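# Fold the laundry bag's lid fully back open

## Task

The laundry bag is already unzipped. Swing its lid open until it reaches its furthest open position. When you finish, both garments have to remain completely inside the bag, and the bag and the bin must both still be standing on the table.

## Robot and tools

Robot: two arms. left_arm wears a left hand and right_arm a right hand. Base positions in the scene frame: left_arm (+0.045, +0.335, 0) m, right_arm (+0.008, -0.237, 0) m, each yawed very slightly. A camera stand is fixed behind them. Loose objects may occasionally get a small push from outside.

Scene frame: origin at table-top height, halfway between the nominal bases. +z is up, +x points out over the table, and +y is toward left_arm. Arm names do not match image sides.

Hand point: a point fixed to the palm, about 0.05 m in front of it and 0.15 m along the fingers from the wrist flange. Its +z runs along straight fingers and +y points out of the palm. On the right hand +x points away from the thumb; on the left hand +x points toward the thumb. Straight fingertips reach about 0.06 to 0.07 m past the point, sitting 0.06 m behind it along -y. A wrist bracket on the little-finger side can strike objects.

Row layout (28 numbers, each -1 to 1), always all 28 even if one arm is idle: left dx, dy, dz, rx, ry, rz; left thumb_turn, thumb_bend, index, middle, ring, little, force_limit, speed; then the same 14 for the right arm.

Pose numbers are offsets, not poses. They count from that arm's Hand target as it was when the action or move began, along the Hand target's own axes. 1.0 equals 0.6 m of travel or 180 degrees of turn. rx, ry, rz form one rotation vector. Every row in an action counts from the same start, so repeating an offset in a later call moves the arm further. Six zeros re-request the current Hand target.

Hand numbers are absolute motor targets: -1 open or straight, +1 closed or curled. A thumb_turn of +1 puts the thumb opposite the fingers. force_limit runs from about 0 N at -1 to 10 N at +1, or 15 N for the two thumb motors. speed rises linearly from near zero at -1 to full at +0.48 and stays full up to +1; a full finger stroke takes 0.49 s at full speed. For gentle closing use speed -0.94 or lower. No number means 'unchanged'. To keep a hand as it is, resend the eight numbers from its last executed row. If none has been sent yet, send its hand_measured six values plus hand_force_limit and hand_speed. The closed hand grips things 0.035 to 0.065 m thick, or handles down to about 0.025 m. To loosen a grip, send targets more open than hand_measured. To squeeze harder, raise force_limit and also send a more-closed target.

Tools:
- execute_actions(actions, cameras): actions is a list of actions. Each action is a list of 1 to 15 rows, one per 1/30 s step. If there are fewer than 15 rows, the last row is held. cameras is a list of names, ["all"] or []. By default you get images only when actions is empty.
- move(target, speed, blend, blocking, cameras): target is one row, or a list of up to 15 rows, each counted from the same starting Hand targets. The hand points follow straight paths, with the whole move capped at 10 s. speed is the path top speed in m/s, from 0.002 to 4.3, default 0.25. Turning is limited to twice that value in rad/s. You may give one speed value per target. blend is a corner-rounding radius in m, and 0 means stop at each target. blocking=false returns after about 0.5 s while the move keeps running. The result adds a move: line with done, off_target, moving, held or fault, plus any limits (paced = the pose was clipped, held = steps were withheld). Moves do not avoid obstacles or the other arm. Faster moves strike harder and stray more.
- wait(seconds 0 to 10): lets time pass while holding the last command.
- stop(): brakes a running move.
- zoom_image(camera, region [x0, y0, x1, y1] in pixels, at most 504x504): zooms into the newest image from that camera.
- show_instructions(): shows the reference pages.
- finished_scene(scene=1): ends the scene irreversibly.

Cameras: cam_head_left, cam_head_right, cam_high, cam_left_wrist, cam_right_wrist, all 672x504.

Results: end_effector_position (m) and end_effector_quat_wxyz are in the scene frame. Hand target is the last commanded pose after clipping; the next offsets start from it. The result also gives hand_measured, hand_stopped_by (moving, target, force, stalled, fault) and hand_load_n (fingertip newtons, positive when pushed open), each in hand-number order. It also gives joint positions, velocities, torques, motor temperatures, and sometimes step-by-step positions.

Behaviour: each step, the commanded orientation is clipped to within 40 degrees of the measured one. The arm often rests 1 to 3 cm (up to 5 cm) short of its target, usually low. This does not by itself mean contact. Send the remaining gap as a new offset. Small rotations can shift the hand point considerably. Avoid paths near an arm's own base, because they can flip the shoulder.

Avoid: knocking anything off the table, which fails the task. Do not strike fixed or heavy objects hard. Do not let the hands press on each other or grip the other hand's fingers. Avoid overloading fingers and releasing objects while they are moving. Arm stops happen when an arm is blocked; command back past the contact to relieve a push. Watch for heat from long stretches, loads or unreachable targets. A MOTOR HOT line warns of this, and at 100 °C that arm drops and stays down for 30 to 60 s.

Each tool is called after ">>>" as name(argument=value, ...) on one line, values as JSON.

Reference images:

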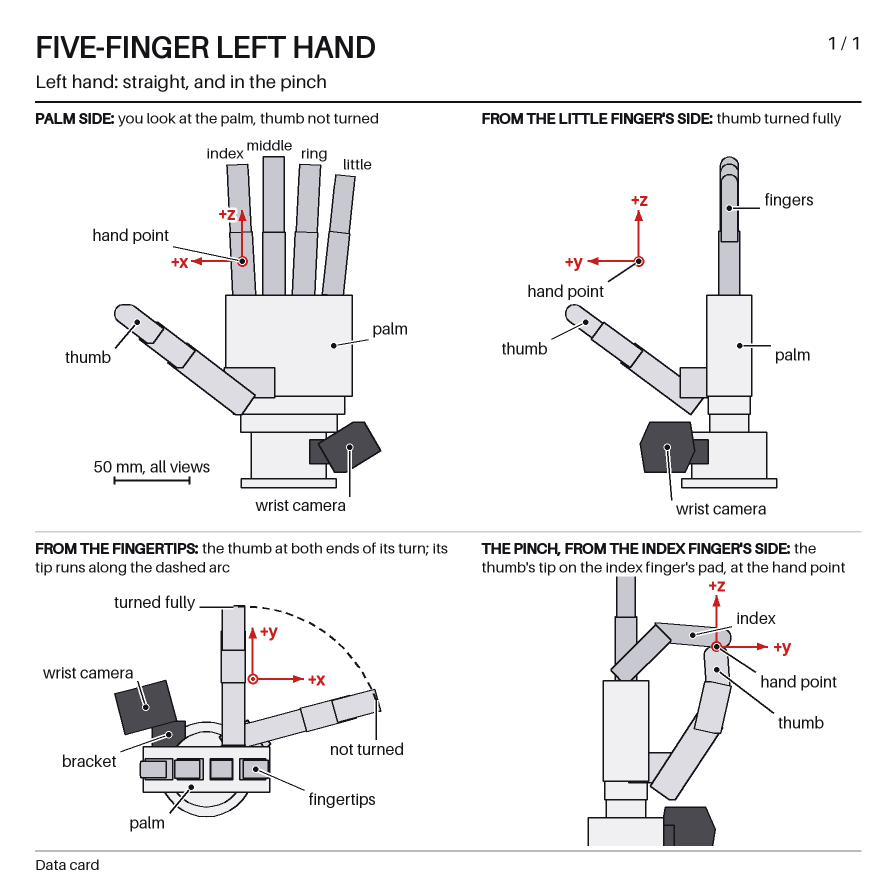

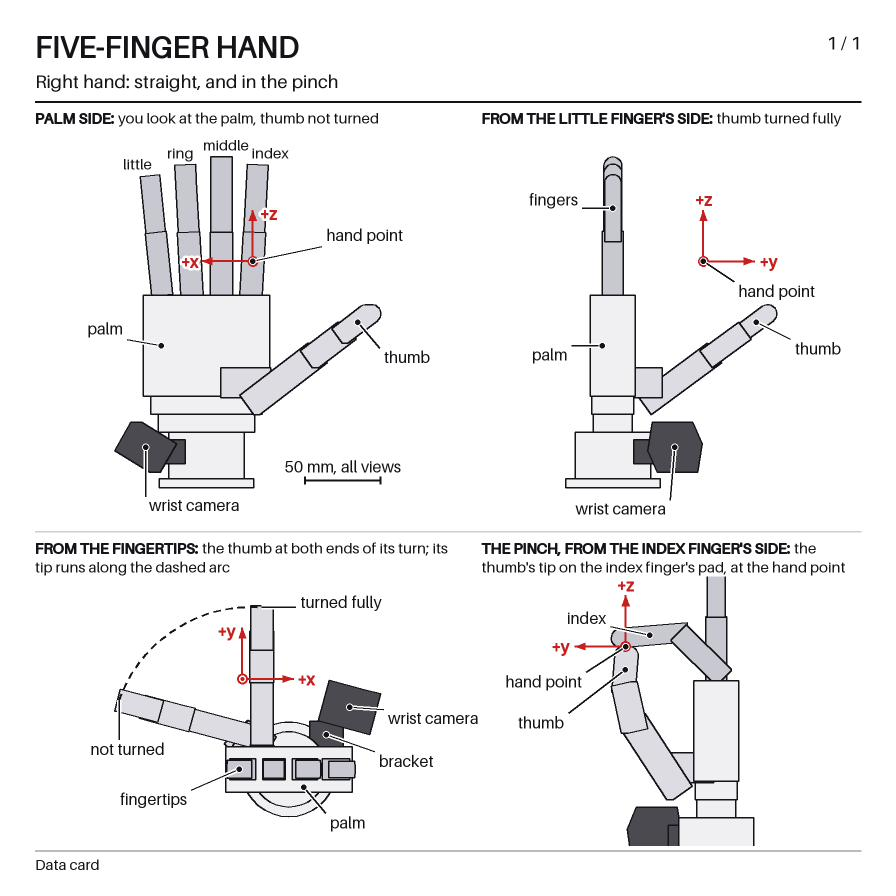

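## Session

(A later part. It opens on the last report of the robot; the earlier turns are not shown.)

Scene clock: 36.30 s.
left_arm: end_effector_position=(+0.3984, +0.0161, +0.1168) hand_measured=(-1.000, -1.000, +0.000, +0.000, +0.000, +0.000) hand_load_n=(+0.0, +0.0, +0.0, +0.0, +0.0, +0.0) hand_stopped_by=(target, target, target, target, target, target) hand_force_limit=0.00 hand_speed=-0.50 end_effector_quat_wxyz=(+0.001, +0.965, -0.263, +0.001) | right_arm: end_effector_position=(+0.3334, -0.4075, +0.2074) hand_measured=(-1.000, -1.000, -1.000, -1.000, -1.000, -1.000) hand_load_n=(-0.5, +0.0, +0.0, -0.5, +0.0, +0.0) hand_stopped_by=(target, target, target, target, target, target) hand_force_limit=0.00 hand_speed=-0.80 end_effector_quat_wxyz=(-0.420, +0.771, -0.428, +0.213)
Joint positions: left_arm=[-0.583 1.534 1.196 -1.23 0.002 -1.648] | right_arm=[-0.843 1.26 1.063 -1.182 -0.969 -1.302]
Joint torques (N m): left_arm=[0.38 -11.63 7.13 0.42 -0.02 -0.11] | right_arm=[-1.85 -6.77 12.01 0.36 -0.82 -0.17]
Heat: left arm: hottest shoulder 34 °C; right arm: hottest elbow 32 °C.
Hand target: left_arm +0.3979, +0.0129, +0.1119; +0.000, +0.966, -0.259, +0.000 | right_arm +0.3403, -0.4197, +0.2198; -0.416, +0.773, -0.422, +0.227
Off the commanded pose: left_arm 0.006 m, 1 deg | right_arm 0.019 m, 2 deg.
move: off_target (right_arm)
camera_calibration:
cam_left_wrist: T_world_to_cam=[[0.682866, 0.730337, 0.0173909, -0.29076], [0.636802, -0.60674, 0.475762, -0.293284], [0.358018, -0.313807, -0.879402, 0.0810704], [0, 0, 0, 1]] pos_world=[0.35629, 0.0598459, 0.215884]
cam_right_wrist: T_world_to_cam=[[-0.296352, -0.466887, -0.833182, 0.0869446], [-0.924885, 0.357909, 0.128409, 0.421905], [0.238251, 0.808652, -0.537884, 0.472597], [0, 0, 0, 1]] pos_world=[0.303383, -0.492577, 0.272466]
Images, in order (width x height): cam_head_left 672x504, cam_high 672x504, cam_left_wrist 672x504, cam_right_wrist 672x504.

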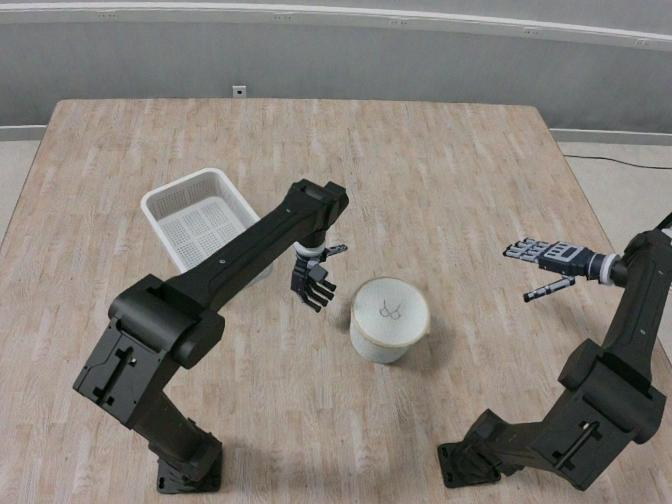

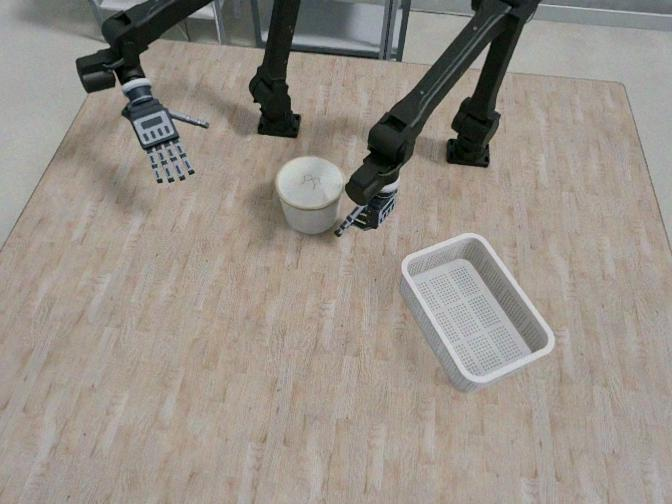

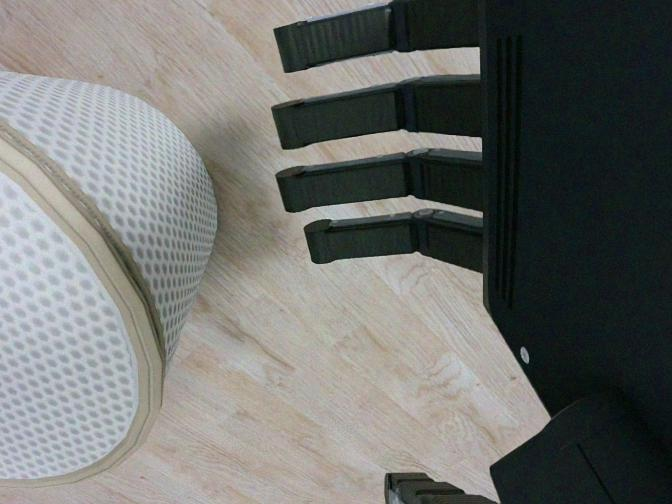

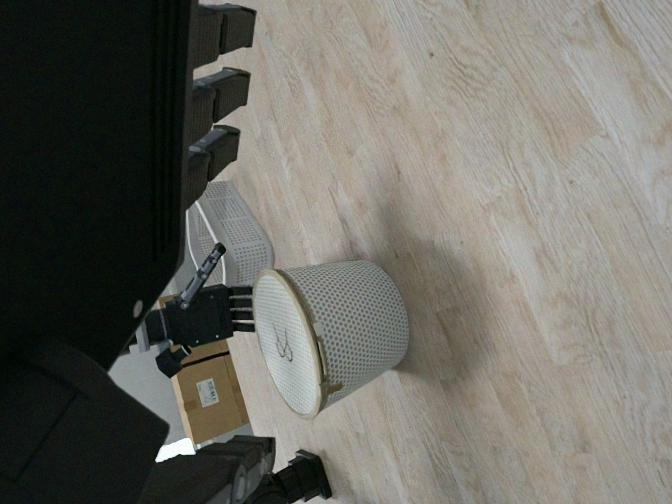

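>>> move(target=[[0,0.058,-0.005,0,0,0,-1,-1,0,0,0,0,0,-0.5,0,0,0,0,0,0,-1,-1,-1,-1,-1,-1,0,-0.8]], speed=0.1, cameras=["cam_left_wrist","cam_right_wrist"])

>>> zoom_image(camera="cam_left_wrist", region=[100, 60, 360, 320])

Scene clock: 39.20 s.
left_arm: end_effector_position=(+0.3770, -0.0118, +0.1168) hand_measured=(-1.000, -1.000, +0.000, +0.000, +0.000, +0.000) hand_load_n=(+0.0, +0.0, +0.0, +0.0, +0.0, +0.0) hand_stopped_by=(target, target, target, target, target, target) hand_force_limit=0.00 hand_speed=-0.50 end_effector_quat_wxyz=(+0.001, +0.964, -0.264, +0.001) | right_arm: end_effector_position=(+0.3334, -0.4075, +0.2074) hand_measured=(-1.000, -1.000, -1.000, -1.000, -1.000, -1.000) hand_load_n=(+0.0, +0.0, +0.0, +0.0, +0.0, +0.0) hand_stopped_by=(target, target, target, target, target, target) hand_force_limit=0.00 hand_speed=-0.80 end_effector_quat_wxyz=(-0.420, +0.771, -0.428, +0.213)
Joint positions: left_arm=[-0.663 1.534 1.196 -1.23 0.001 -1.726] | right_arm=[-0.843 1.26 1.063 -1.182 -0.969 -1.302]
Joint torques (N m): left_arm=[0.44 -10.34 8.69 0.12 0 -0.12] | right_arm=[-1.79 -7.06 12.05 0.38 -0.81 -0.18]
Heat: left arm: hottest shoulder 34 °C; right arm: hottest elbow 33 °C.
Hand target: left_arm +0.3805, -0.0172, +0.1149; +0.000, +0.966, -0.259, +0.000 | right_arm +0.3403, -0.4197, +0.2198; -0.416, +0.773, -0.422, +0.227
Off the commanded pose: left_arm 0.007 m, 1 deg | right_arm 0.019 m, 2 deg.
move: off_target (right_arm)
camera_calibration:
cam_left_wrist: T_world_to_cam=[[0.684456, 0.728843, 0.0175436, -0.256429], [0.635492, -0.608238, 0.4756, -0.296066], [0.357309, -0.314379, -0.879486, 0.0802464], [0, 0, 0, 1]] pos_world=[0.33499, 0.0320457, 0.215884]
cam_right_wrist: T_world_to_cam=[[-0.296352, -0.466887, -0.833182, 0.0869446], [-0.924885, 0.357909, 0.128409, 0.421905], [0.238251, 0.808652, -0.537884, 0.472597], [0, 0, 0, 1]] pos_world=[0.303383, -0.492577, 0.272466]
Images, in order (width x height): cam_left_wrist 672x504, cam_right_wrist 672x504.

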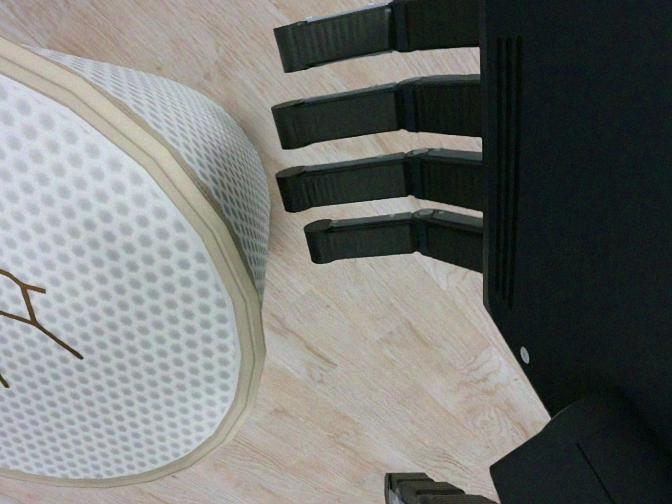

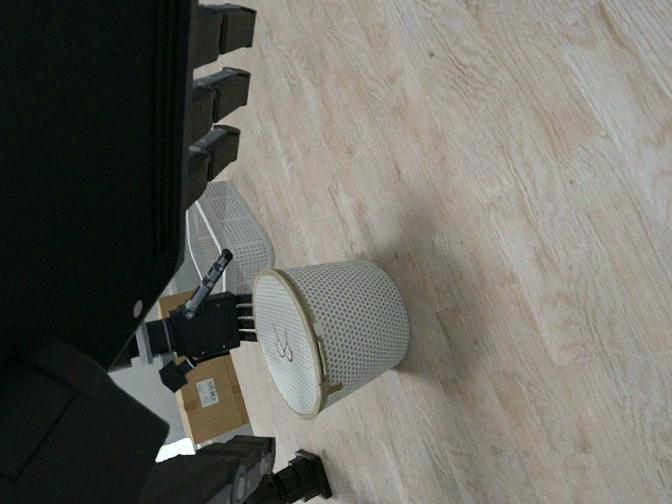

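Scaled by 1.938 from the camera's 672x504 image, which has a finer 960x720 frame.

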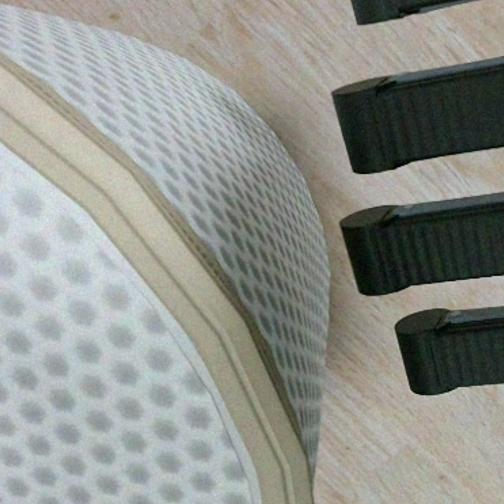

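>>> move(target=[[0,0.030,-0.008,0,0,0,-1,-1,0,0,0,0,0,-0.5,0,0,0,0,0,0,-1,-1,-1,-1,-1,-1,0,-0.8]], speed=0.06, cameras=["cam_left_wrist"])

>>> zoom_image(camera="cam_left_wrist", region=[100, 60, 360, 320])

Scene clock: 40.73 s.
left_arm: end_effector_position=(+0.3662, -0.0227, +0.1164) hand_measured=(-1.000, -1.000, +0.000, +0.000, +0.000, +0.000) hand_load_n=(+0.0, +0.0, +0.0, +0.0, +0.0, +0.0) hand_stopped_by=(target, target, target, target, target, target) hand_force_limit=0.00 hand_speed=-0.50 end_effector_quat_wxyz=(+0.000, +0.965, -0.262, -0.001) | right_arm: end_effector_position=(+0.3334, -0.4075, +0.2074) hand_measured=(-1.000, -1.000, -1.000, -1.000, -1.000, -1.000) hand_load_n=(+0.0, +0.0, +0.0, +0.0, +0.0, +0.0) hand_stopped_by=(target, target, target, target, target, target) hand_force_limit=0.00 hand_speed=-0.80 end_effector_quat_wxyz=(-0.420, +0.771, -0.428, +0.213)
Joint positions: left_arm=[-0.699 1.535 1.196 -1.235 0.001 -1.767] | right_arm=[-0.843 1.26 1.063 -1.182 -0.969 -1.302]
Joint torques (N m): left_arm=[0.03 -9.99 10.11 -0.21 0.01 -0.12] | right_arm=[-1.79 -7 12.08 0.34 -0.82 -0.19]
Heat: left arm: hottest shoulder 34 °C; right arm: hottest elbow 33 °C.
Hand target: left_arm +0.3714, -0.0328, +0.1197; +0.000, +0.966, -0.259, +0.000 | right_arm +0.3403, -0.4197, +0.2198; -0.416, +0.773, -0.422, +0.227
Off the commanded pose: left_arm 0.012 m, 0 deg | right_arm 0.019 m, 2 deg.
move: off_target (left_arm, right_arm)
camera_calibration:
cam_left_wrist: T_world_to_cam=[[0.681275, 0.731823, 0.0173086, -0.239843], [0.640135, -0.607056, 0.470861, -0.296719], [0.355094, -0.309706, -0.882038, 0.0815364], [0, 0, 0, 1]] pos_world=[0.324386, 0.0206494, 0.215783]
Images, in order (width x height): cam_left_wrist 672x504.

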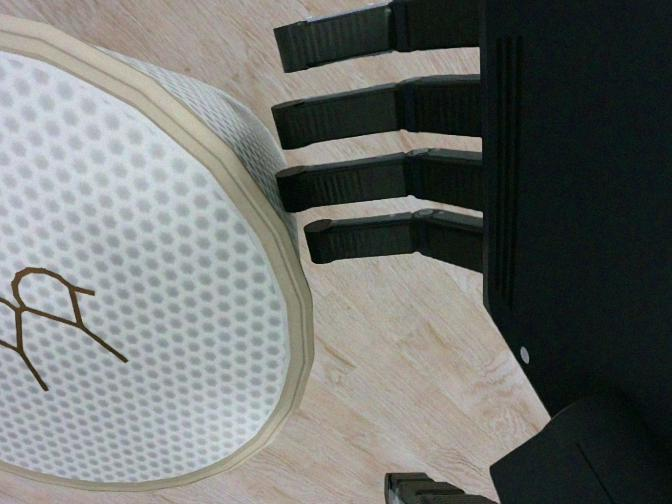

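Scaled by 1.938 from the camera's 672x504 image, which has a finer 960x720 frame.

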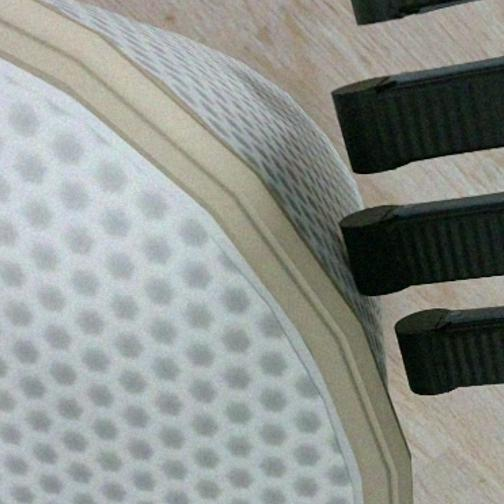

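>>> move(target=[[0,0.013,-0.012,0,0,0,-1,-1,0,0,0,0,0,-0.5,0,0,0,0,0,0,-1,-1,-1,-1,-1,-1,0,-0.8]], speed=0.04, cameras=["cam_left_wrist"])

>>> zoom_image(camera="cam_left_wrist", region=[100, 60, 360, 320])

Scene clock: 42.00 s.
left_arm: end_effector_position=(+0.3588, -0.0235, +0.1156) hand_measured=(-1.000, -1.000, +0.000, +0.000, +0.000, +0.000) hand_load_n=(+0.0, +0.0, +0.0, +0.0, +0.0, +0.0) hand_stopped_by=(target, target, target, target, target, target) hand_force_limit=0.00 hand_speed=-0.50 end_effector_quat_wxyz=(-0.004, +0.966, -0.260, -0.010) | right_arm: end_effector_position=(+0.3334, -0.4075, +0.2074) hand_measured=(-1.000, -1.000, -1.000, -1.000, -1.000, -1.000) hand_load_n=(-0.5, +0.0, +0.0, -0.5, +0.0, +0.0) hand_stopped_by=(target, target, target, target, target, target) hand_force_limit=0.00 hand_speed=-0.80 end_effector_quat_wxyz=(-0.420, +0.771, -0.428, +0.213)
Joint positions: left_arm=[-0.712 1.535 1.196 -1.254 0.001 -1.784] | right_arm=[-0.843 1.26 1.063 -1.182 -0.969 -1.302]
Joint torques (N m): left_arm=[-0.26 -10.23 11.47 -0.31 0.03 -0.18] | right_arm=[-1.79 -6.83 12.07 0.35 -0.8 -0.18]
Heat: left arm: hottest shoulder 34 °C; right arm: hottest elbow 33 °C.
Hand target: left_arm +0.3675, -0.0396, +0.1269; +0.000, +0.966, -0.259, +0.000 | right_arm +0.3403, -0.4197, +0.2198; -0.416, +0.773, -0.422, +0.227
Off the commanded pose: left_arm 0.021 m, 1 deg | right_arm 0.019 m, 2 deg.
move: off_target (left_arm, right_arm)
camera_calibration:
cam_left_wrist: T_world_to_cam=[[0.678114, 0.734754, 0.0172569, -0.232974], [0.649444, -0.610043, 0.45395, -0.293697], [0.344069, -0.296622, -0.89086, 0.0884956], [0, 0, 0, 1]] pos_world=[0.318274, 0.0182608, 0.216181]
Images, in order (width x height): cam_left_wrist 672x504.

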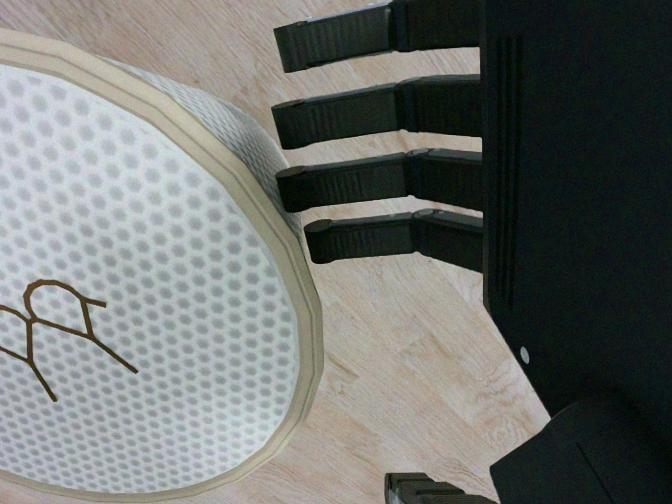

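Scaled by 1.938 from the camera's 672x504 image, which has a finer 960x720 frame.

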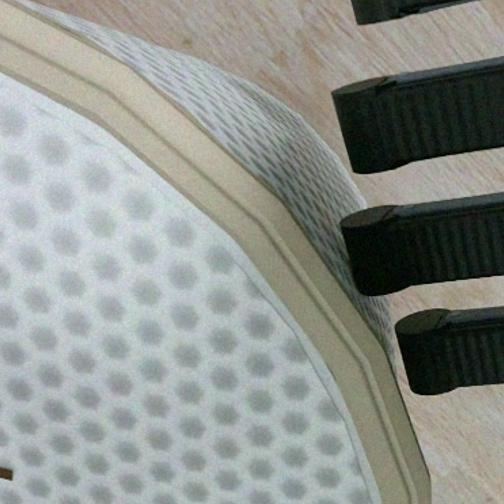

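>>> move(target=[[0,0,-0.02,0,0,0,-1,-1,0,0,0,0,0,-0.5,0,0,0,0,0,0,-1,-1,-1,-1,-1,-1,0,-0.8]], speed=0.04, cameras=["cam_left_wrist","cam_head_right"])

>>> zoom_image(camera="cam_left_wrist", region=[100, 60, 360, 320])

Scene clock: 43.27 s.
left_arm: end_effector_position=(+0.3595, -0.0242, +0.1242) hand_measured=(-1.000, -1.000, +0.000, +0.000, +0.000, +0.000) hand_load_n=(+0.0, +0.0, +0.0, +0.0, +0.0, +0.0) hand_stopped_by=(target, target, target, target, target, target) hand_force_limit=0.00 hand_speed=-0.50 end_effector_quat_wxyz=(-0.006, +0.966, -0.260, -0.013) | right_arm: end_effector_position=(+0.3334, -0.4075, +0.2074) hand_measured=(-1.000, -1.000, -1.000, -1.000, -1.000, -1.000) hand_load_n=(+0.0, +0.0, +0.0, +0.0, +0.0, +0.0) hand_stopped_by=(target, target, target, target, target, target) hand_force_limit=0.00 hand_speed=-0.80 end_effector_quat_wxyz=(-0.420, +0.771, -0.428, +0.213)
Joint positions: left_arm=[-0.712 1.535 1.221 -1.286 0.001 -1.785] | right_arm=[-0.843 1.26 1.063 -1.182 -0.969 -1.302]
Joint torques (N m): left_arm=[-0.32 -11.22 11.34 -0.24 0.01 -0.14] | right_arm=[-1.85 -7.06 12.05 0.32 -0.81 -0.18]
Heat: left arm: hottest shoulder 34 °C; right arm: hottest elbow 34 °C.
Hand target: left_arm +0.3674, -0.0395, +0.1389; +0.000, +0.966, -0.259, +0.000 | right_arm +0.3403, -0.4197, +0.2198; -0.416, +0.773, -0.422, +0.227
Off the commanded pose: left_arm 0.023 m, 2 deg | right_arm 0.019 m, 2 deg.
move: off_target (left_arm, right_arm)
camera_calibration:
cam_left_wrist: T_world_to_cam=[[0.677935, 0.73492, 0.0172111, -0.23307], [0.652215, -0.612114, 0.447137, -0.298543], [0.339145, -0.291905, -0.8943, 0.0980428], [0, 0, 0, 1]] pos_world=[0.31947, 0.0171651, 0.225181]
Images, in order (width x height): cam_head_right 672x504, cam_left_wrist 672x504.

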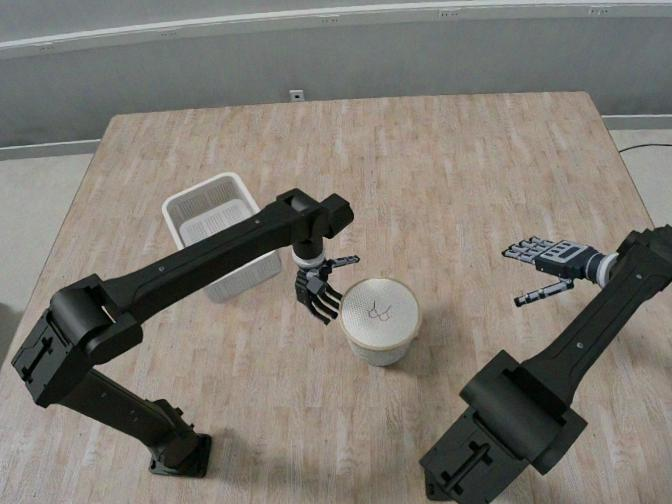

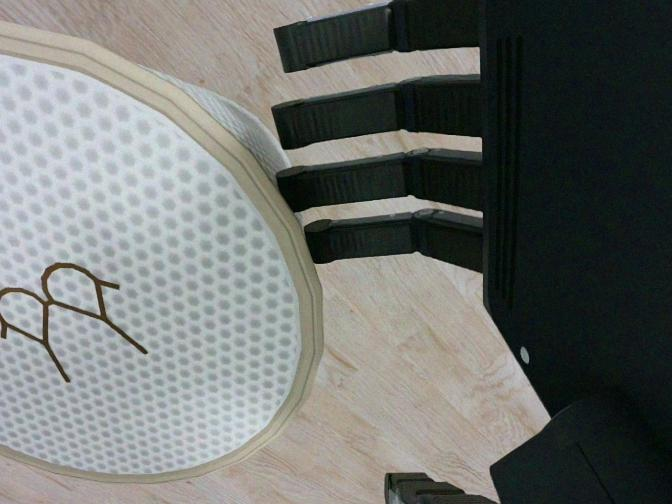

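Scaled by 1.938 from the camera's 672x504 image, which has a finer 960x720 frame.

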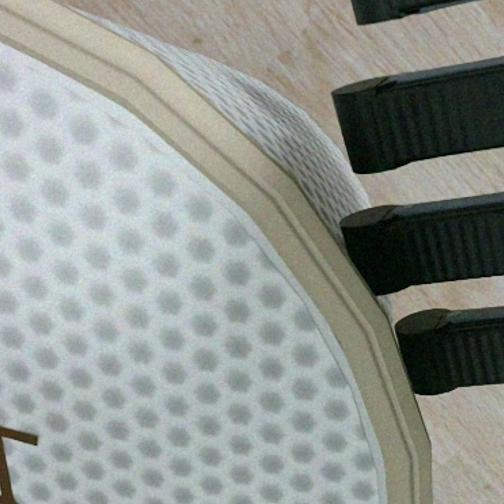

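>>> move(target=[[0,0,-0.02,0,0,0,-1,-1,0,0,0,0,0,-0.5,0,0,0,0,0,0,-1,-1,-1,-1,-1,-1,0,-0.8]], speed=0.04, cameras=["cam_left_wrist"])

>>> zoom_image(camera="cam_left_wrist", region=[100, 60, 360, 320])

Scene clock: 44.37 s.
left_arm: end_effector_position=(+0.3598, -0.0244, +0.1322) hand_measured=(-1.000, -1.000, +0.000, +0.000, +0.000, +0.000) hand_load_n=(+0.0, +0.0, +0.0, +0.0, +0.0, +0.0) hand_stopped_by=(target, target, target, target, target, target) hand_force_limit=0.00 hand_speed=-0.50 end_effector_quat_wxyz=(-0.008, +0.966, -0.260, -0.017) | right_arm: end_effector_position=(+0.3334, -0.4075, +0.2074) hand_measured=(-1.000, -1.000, -1.000, -1.000, -1.000, -1.000) hand_load_n=(-0.5, +0.0, +0.0, -0.5, +0.0, +0.0) hand_stopped_by=(target, target, target, target, target, target) hand_force_limit=0.00 hand_speed=-0.80 end_effector_quat_wxyz=(-0.420, +0.771, -0.428, +0.213)
Joint positions: left_arm=[-0.712 1.535 1.243 -1.317 0.001 -1.785] | right_arm=[-0.843 1.26 1.063 -1.182 -0.969 -1.302]
Joint torques (N m): left_arm=[-0.5 -11.52 11.4 -0.25 0.04 -0.13] | right_arm=[-1.67 -6.89 12.04 0.34 -0.81 -0.16]
Heat: left arm: hottest shoulder 34 °C; right arm: hottest elbow 34 °C.
Hand target: left_arm +0.3675, -0.0396, +0.1509; +0.000, +0.966, -0.259, +0.000 | right_arm +0.3403, -0.4197, +0.2198; -0.416, +0.773, -0.422, +0.227
Off the commanded pose: left_arm 0.025 m, 2 deg | right_arm 0.019 m, 2 deg.
move: off_target (left_arm, right_arm)
camera_calibration:
cam_left_wrist: T_world_to_cam=[[0.678069, 0.734798, 0.0171676, -0.233198], [0.654926, -0.614636, 0.439653, -0.302597], [0.333608, -0.286872, -0.898004, 0.107726], [0, 0, 0, 1]] pos_world=[0.320365, 0.0162697, 0.23378]
Images, in order (width x height): cam_left_wrist 672x504.

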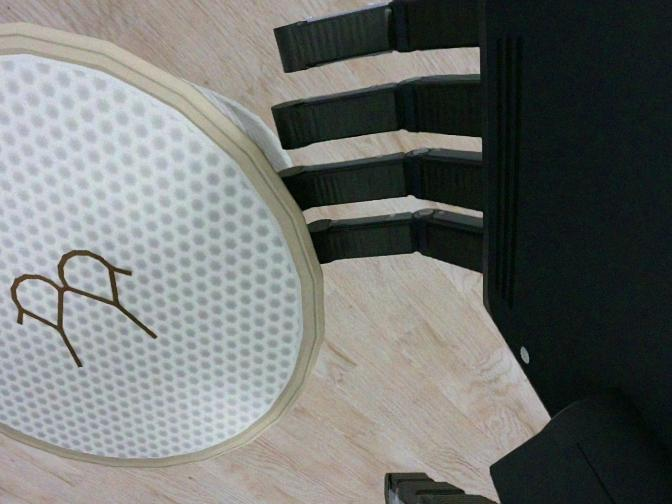

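Scaled by 1.938 from the camera's 672x504 image, which has a finer 960x720 frame.

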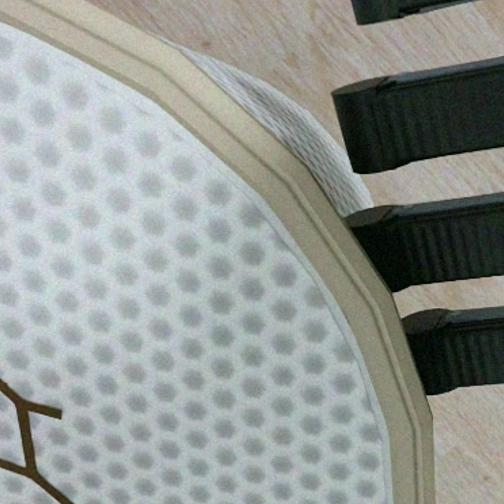

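>>> move(target=[[0,0.004,-0.02,0,0,0,-1,-1,0,0,0,0,0,-0.5,0,0,0,0,0,0,-1,-1,-1,-1,-1,-1,0,-0.8]], speed=0.04, cameras=["cam_left_wrist","cam_right_wrist"])

>>> zoom_image(camera="cam_left_wrist", region=[100, 60, 360, 320])

>>> zoom_image(camera="cam_right_wrist", region=[200, 230, 430, 430])

Scene clock: 45.83 s.
left_arm: end_effector_position=(+0.3592, -0.0263, +0.1413) hand_measured=(-1.000, -1.000, +0.000, +0.000, +0.000, +0.000) hand_load_n=(+0.0, -0.5, +0.0, +0.0, +0.0, +0.0) hand_stopped_by=(target, target, target, target, target, target) hand_force_limit=0.00 hand_speed=-0.50 end_effector_quat_wxyz=(-0.010, +0.965, -0.260, -0.020) | right_arm: end_effector_position=(+0.3334, -0.4075, +0.2074) hand_measured=(-1.000, -1.000, -1.000, -1.000, -1.000, -1.000) hand_load_n=(-0.5, -0.5, +0.0, +0.0, +0.0, +0.0) hand_stopped_by=(target, target, target, target, target, target) hand_force_limit=0.00 hand_speed=-0.80 end_effector_quat_wxyz=(-0.420, +0.771, -0.428, +0.213)
Joint positions: left_arm=[-0.717 1.535 1.269 -1.349 0.001 -1.789] | right_arm=[-0.843 1.26 1.063 -1.182 -0.969 -1.302]
Joint torques (N m): left_arm=[-0.44 -12.51 11.44 -0.31 0.03 -0.07] | right_arm=[-1.9 -6.89 12.08 0.36 -0.8 -0.18]
Heat: left arm: hottest shoulder 34 °C; right arm: hottest elbow 34 °C.
Hand target: left_arm +0.3663, -0.0416, +0.1630; +0.000, +0.966, -0.259, +0.001 | right_arm +0.3403, -0.4197, +0.2198; -0.416, +0.773, -0.422, +0.227
Off the commanded pose: left_arm 0.027 m, 3 deg | right_arm 0.019 m, 2 deg.
move: off_target (left_arm, right_arm)
camera_calibration:
cam_left_wrist: T_world_to_cam=[[0.678125, 0.734742, 0.0173348, -0.231586], [0.656998, -0.616607, 0.433762, -0.307338], [0.329392, -0.282756, -0.900861, 0.117502], [0, 0, 0, 1]] pos_world=[0.320261, 0.0138734, 0.243179]
cam_right_wrist: T_world_to_cam=[[-0.296352, -0.466887, -0.833182, 0.0869446], [-0.924885, 0.357909, 0.128409, 0.421905], [0.238251, 0.808652, -0.537884, 0.472597], [0, 0, 0, 1]] pos_world=[0.303383, -0.492577, 0.272466]
Images, in order (width x height): cam_left_wrist 672x504, cam_right_wrist 672x504.

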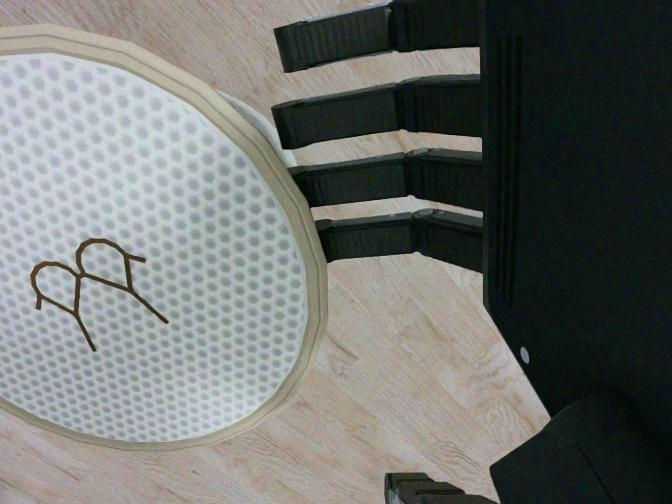

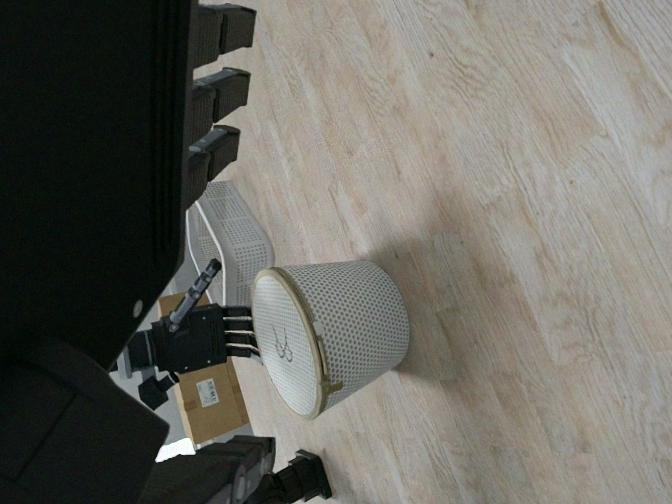

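Scaled by 1.938 from the camera's 672x504 image, which has a finer 960x720 frame.

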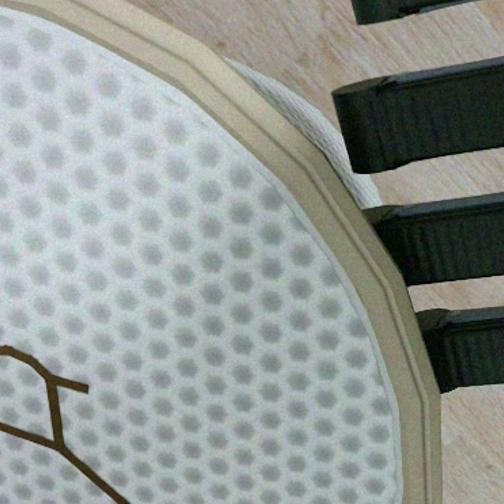

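Scaled by 2.191 from the camera's 672x504 image, which has a finer 960x720 frame.

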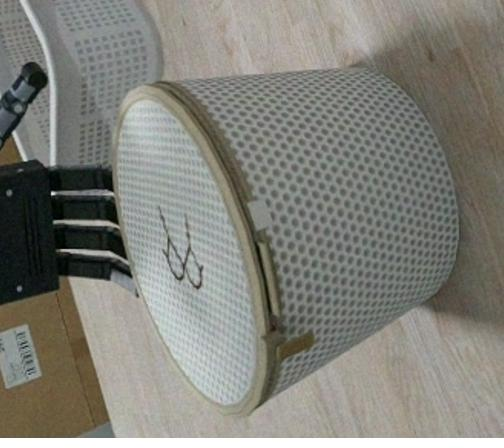

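>>> move(target=[[0,0.028,-0.073,0,0,0,-1,-1,0,0,0,0,0,-0.5,0,0,0,0,0,0,-1,-1,-1,-1,-1,-1,0,-0.8]], speed=0.06, cameras=["cam_left_wrist","cam_right_wrist","cam_head_right"])

>>> zoom_image(camera="cam_right_wrist", region=[200, 230, 430, 430])

Scene clock: 48.57 s.
left_arm: end_effector_position=(+0.3529, -0.0430, +0.1828) hand_measured=(-1.000, -1.000, +0.000, +0.000, +0.000, +0.000) hand_load_n=(+0.0, +0.0, +0.0, +0.0, +0.0, +0.0) hand_stopped_by=(target, target, target, target, target, target) hand_force_limit=0.00 hand_speed=-0.50 end_effector_quat_wxyz=(-0.011, +0.965, -0.261, -0.021) | right_arm: end_effector_position=(+0.3334, -0.4075, +0.2074) hand_measured=(-1.000, -1.000, -1.000, -1.000, -1.000, -1.000) hand_load_n=(-0.5, +0.0, +0.0, +0.0, -0.5, +0.0) hand_stopped_by=(target, target, target, target, target, target) hand_force_limit=0.00 hand_speed=-0.80 end_effector_quat_wxyz=(-0.420, +0.771, -0.428, +0.213)
Joint positions: left_arm=[-0.754 1.532 1.378 -1.464 0.001 -1.825] | right_arm=[-0.843 1.26 1.063 -1.182 -0.969 -1.302]
Joint torques (N m): left_arm=[-0.32 -13.1 11.52 -0.34 0.05 -0.11] | right_arm=[-1.67 -6.95 12.1 0.36 -0.82 -0.16]
Heat: left arm: hottest shoulder 34 °C; right arm: hottest elbow 35 °C.
Hand target: left_arm +0.3578, -0.0562, +0.2066; +0.000, +0.966, -0.259, +0.000 | right_arm +0.3403, -0.4197, +0.2198; -0.416, +0.773, -0.422, +0.227
Off the commanded pose: left_arm 0.028 m, 3 deg | right_arm 0.019 m, 2 deg.
move: off_target (left_arm, right_arm)
camera_calibration:
cam_left_wrist: T_world_to_cam=[[0.679626, 0.733313, 0.0190011, -0.216775], [0.656342, -0.61945, 0.430693, -0.330831], [0.327603, -0.280239, -0.902298, 0.153246], [0, 0, 0, 1]] pos_world=[0.31426, -0.00302401, 0.284879]
cam_right_wrist: T_world_to_cam=[[-0.296352, -0.466887, -0.833182, 0.0869446], [-0.924885, 0.357909, 0.128409, 0.421905], [0.238251, 0.808652, -0.537884, 0.472597], [0, 0, 0, 1]] pos_world=[0.303383, -0.492577, 0.272466]
Images, in order (width x height): cam_head_right 672x504, cam_left_wrist 672x504, cam_right_wrist 672x504.

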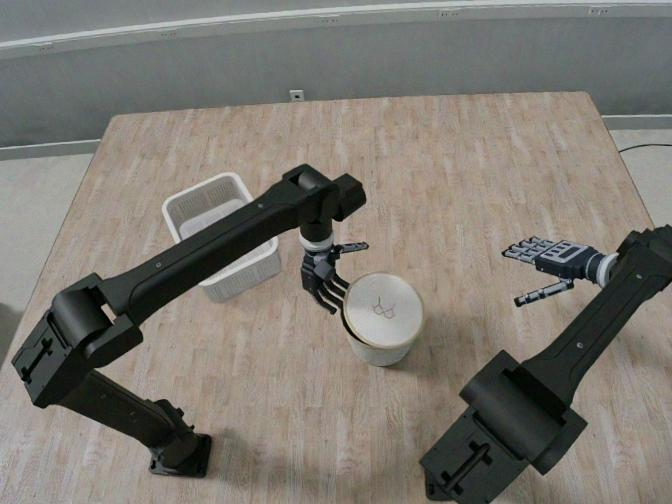

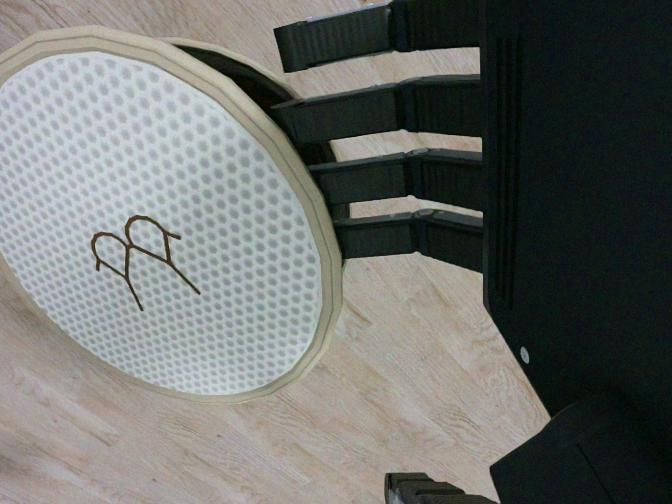

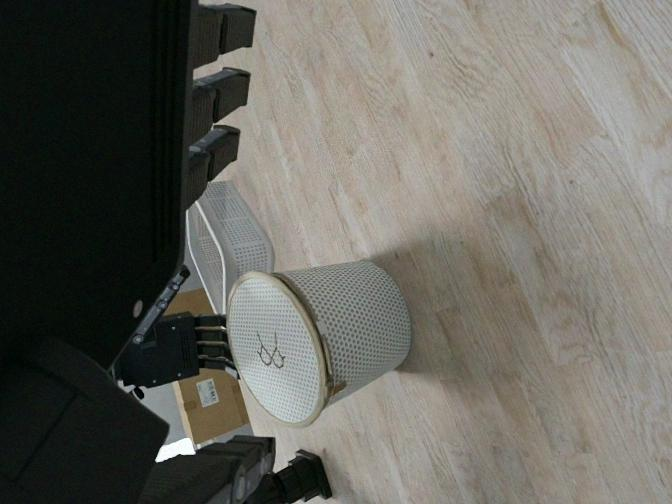

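Scaled by 2.191 from the camera's 672x504 image, which has a finer 960x720 frame.

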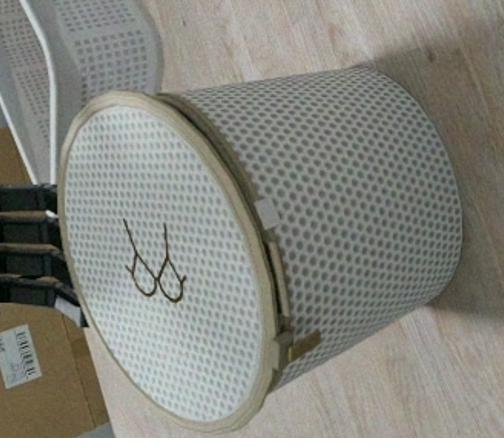

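>>> move(target=[[0,0.057,-0.087,0,0,0,-1,-1,0,0,0,0,0,-0.5,0,0,0,0,0,0,-1,-1,-1,-1,-1,-1,0,-0.8]], speed=0.06, cameras=["cam_left_wrist","cam_right_wrist","cam_head_right"])

>>> zoom_image(camera="cam_right_wrist", region=[160, 230, 430, 430])

Scene clock: 50.67 s.
left_arm: end_effector_position=(+0.3368, -0.0733, +0.2460) hand_measured=(-1.000, -1.000, +0.000, +0.000, +0.000, +0.000) hand_load_n=(+0.0, -0.5, +0.0, +0.0, +0.0, +0.0) hand_stopped_by=(target, target, target, target, target, target) hand_force_limit=0.00 hand_speed=-0.50 end_effector_quat_wxyz=(-0.006, +0.965, -0.261, -0.010) | right_arm: end_effector_position=(+0.3334, -0.4075, +0.2074) hand_measured=(-1.000, -1.000, -1.000, -1.000, -1.000, -1.000) hand_load_n=(-0.5, +0.5, -0.5, -0.5, +0.0, +0.0) hand_stopped_by=(target, target, target, target, target, target) hand_force_limit=0.00 hand_speed=-0.80 end_effector_quat_wxyz=(-0.420, +0.771, -0.428, +0.213)
Joint positions: left_arm=[-0.827 1.532 1.542 -1.603 0.001 -1.896] | right_arm=[-0.843 1.26 1.063 -1.182 -0.969 -1.302]
Joint torques (N m): left_arm=[-0.03 -11.11 11.75 -0.24 0.01 -0.13] | right_arm=[-1.67 -6.83 12.07 0.35 -0.81 -0.18]
Heat: left arm: hottest shoulder 34 °C; right arm: hottest elbow 35 °C.
Hand target: left_arm +0.3408, -0.0858, +0.2588; +0.000, +0.966, -0.259, +0.000 | right_arm +0.3403, -0.4197, +0.2198; -0.416, +0.773, -0.422, +0.227
Off the commanded pose: left_arm 0.018 m, 1 deg | right_arm 0.019 m, 2 deg.
move: off_target (left_arm, right_arm)
camera_calibration:
cam_left_wrist: T_world_to_cam=[[0.680071, 0.732879, 0.0198067, -0.185168], [0.647401, -0.612992, 0.452893, -0.368212], [0.344057, -0.295177, -0.891345, 0.197738], [0, 0, 0, 1]] pos_world=[0.296275, -0.0316375, 0.346681]
cam_right_wrist: T_world_to_cam=[[-0.296352, -0.466887, -0.833182, 0.0869446], [-0.924885, 0.357909, 0.128409, 0.421905], [0.238251, 0.808652, -0.537884, 0.472597], [0, 0, 0, 1]] pos_world=[0.303383, -0.492577, 0.272466]
Images, in order (width x height): cam_head_right 672x504, cam_left_wrist 672x504, cam_right_wrist 672x504.

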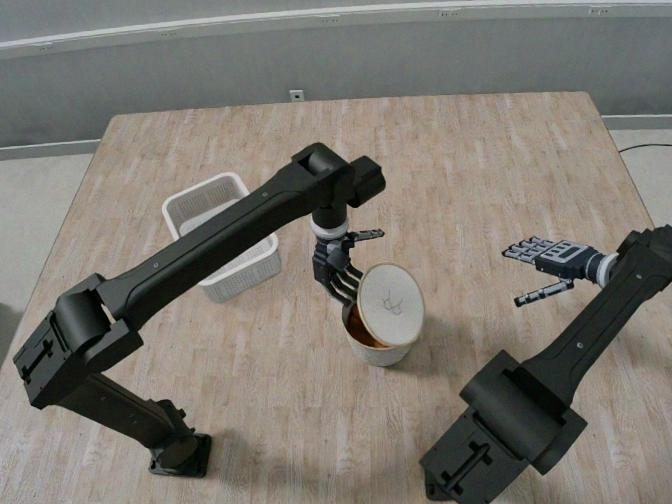

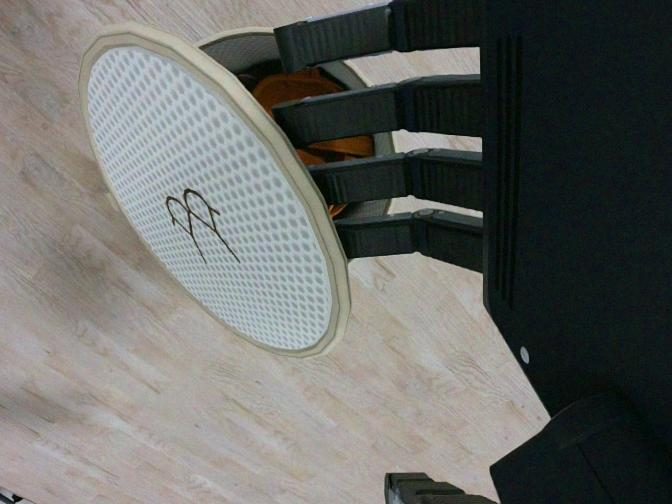

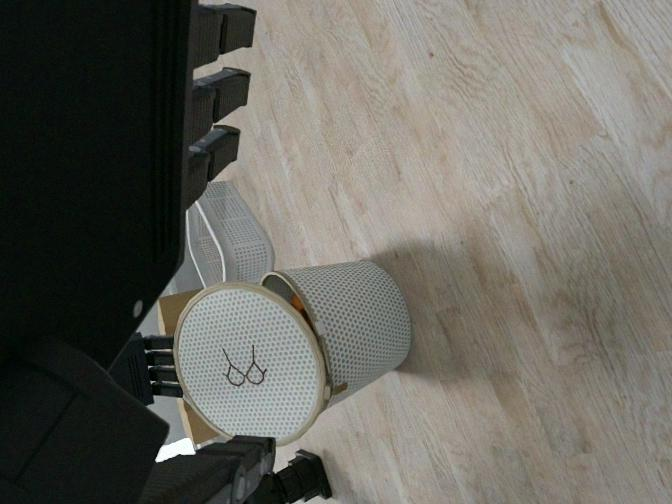

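Scaled by 1.867 from the camera's 672x504 image, which has a finer 960x720 frame.

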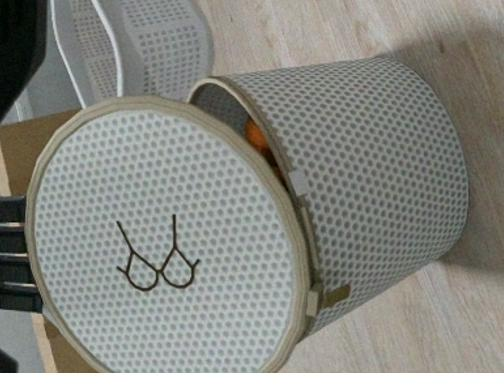

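>>> move(target=[[0,0.05,-0.036,0,0,0,-1,-1,0,0,0,0,0,-0.5,0,0,0,0,0,0,-1,-1,-1,-1,-1,-1,0,-0.8],[0,0.108,-0.052,0,0,0,-1,-1,0,0,0,0,0,-0.5,0,0,0,0,0,0,-1,-1,-1,-1,-1,-1,0,-0.8]], speed=0.07, blend=[0.02,0], cameras=["cam_left_wrist","cam_right_wrist","cam_head_right"])

Scene clock: 53.30 s.
left_arm: end_effector_position=(+0.3049, -0.1293, +0.2797) hand_measured=(-1.000, -1.000, +0.000, +0.000, +0.000, +0.000) hand_load_n=(+0.0, +0.0, +0.0, +0.0, +0.0, +0.0) hand_stopped_by=(target, target, target, target, target, target) hand_force_limit=0.00 hand_speed=-0.50 end_effector_quat_wxyz=(+0.002, +0.965, -0.262, +0.001) | right_arm: end_effector_position=(+0.3334, -0.4075, +0.2074) hand_measured=(-1.000, -1.000, -1.000, -1.000, -1.000, -1.000) hand_load_n=(+0.0, +0.0, +0.0, +0.0, +0.0, +0.0) hand_stopped_by=(target, target, target, target, target, target) hand_force_limit=0.00 hand_speed=-0.80 end_effector_quat_wxyz=(-0.420, +0.771, -0.428, +0.213)
Joint positions: left_arm=[-0.955 1.585 1.688 -1.669 0.001 -2.021] | right_arm=[-0.843 1.26 1.063 -1.182 -0.969 -1.302]
Joint torques (N m): left_arm=[0.15 -11.16 11.93 -0.2 0.09 -0.11] | right_arm=[-1.96 -6.95 12.07 0.38 -0.82 -0.19]
Heat: left arm: hottest shoulder 34 °C; right arm: hottest elbow 36 °C.
Hand target: left_arm +0.3083, -0.1420, +0.2900; +0.000, +0.966, -0.259, +0.000 | right_arm +0.3403, -0.4197, +0.2198; -0.416, +0.773, -0.422, +0.227
Off the commanded pose: left_arm 0.017 m, 1 deg | right_arm 0.019 m, 2 deg.
joint sent to its limit (left arm) — joint 4 (wrist pitch), lower limit. The joint targets still meet the commanded pose.
move: off_target (left_arm, right_arm); blend cut to 0.018 m at target 1
camera_calibration:
cam_left_wrist: T_world_to_cam=[[0.681759, 0.731396, 0.0162744, -0.122754], [0.637644, -0.604981, 0.476873, -0.399833], [0.358629, -0.314735, -0.878821, 0.211779], [0, 0, 0, 1]] pos_world=[0.26269, -0.0854552, 0.378784]
cam_right_wrist: T_world_to_cam=[[-0.296352, -0.466887, -0.833182, 0.0869446], [-0.924885, 0.357909, 0.128409, 0.421905], [0.238251, 0.808652, -0.537884, 0.472597], [0, 0, 0, 1]] pos_world=[0.303383, -0.492577, 0.272466]
Images, in order (width x height): cam_head_right 672x504, cam_left_wrist 672x504, cam_right_wrist 672x504.

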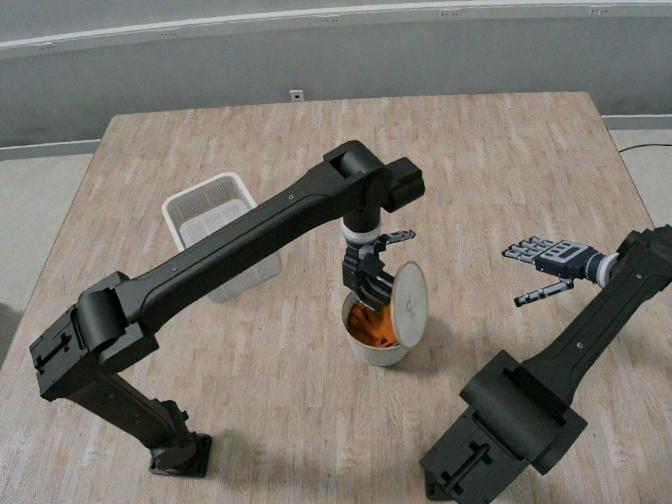

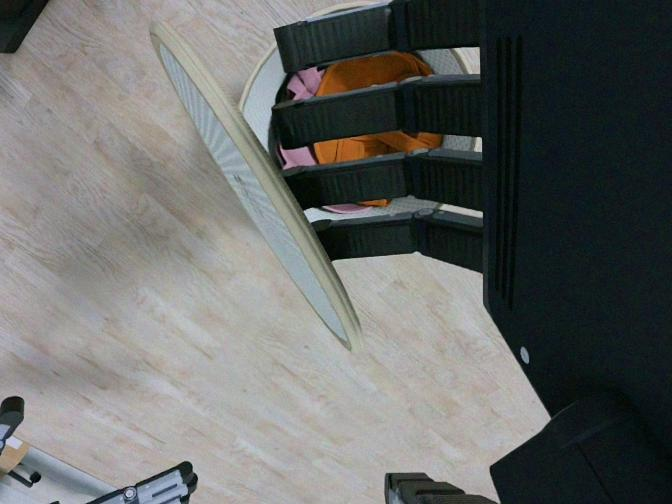

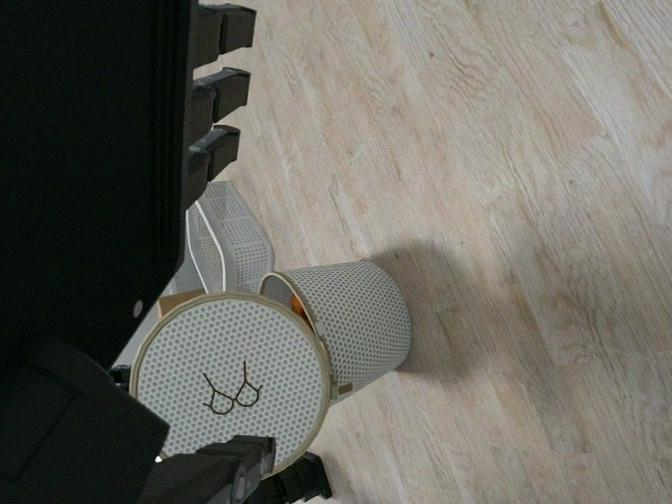

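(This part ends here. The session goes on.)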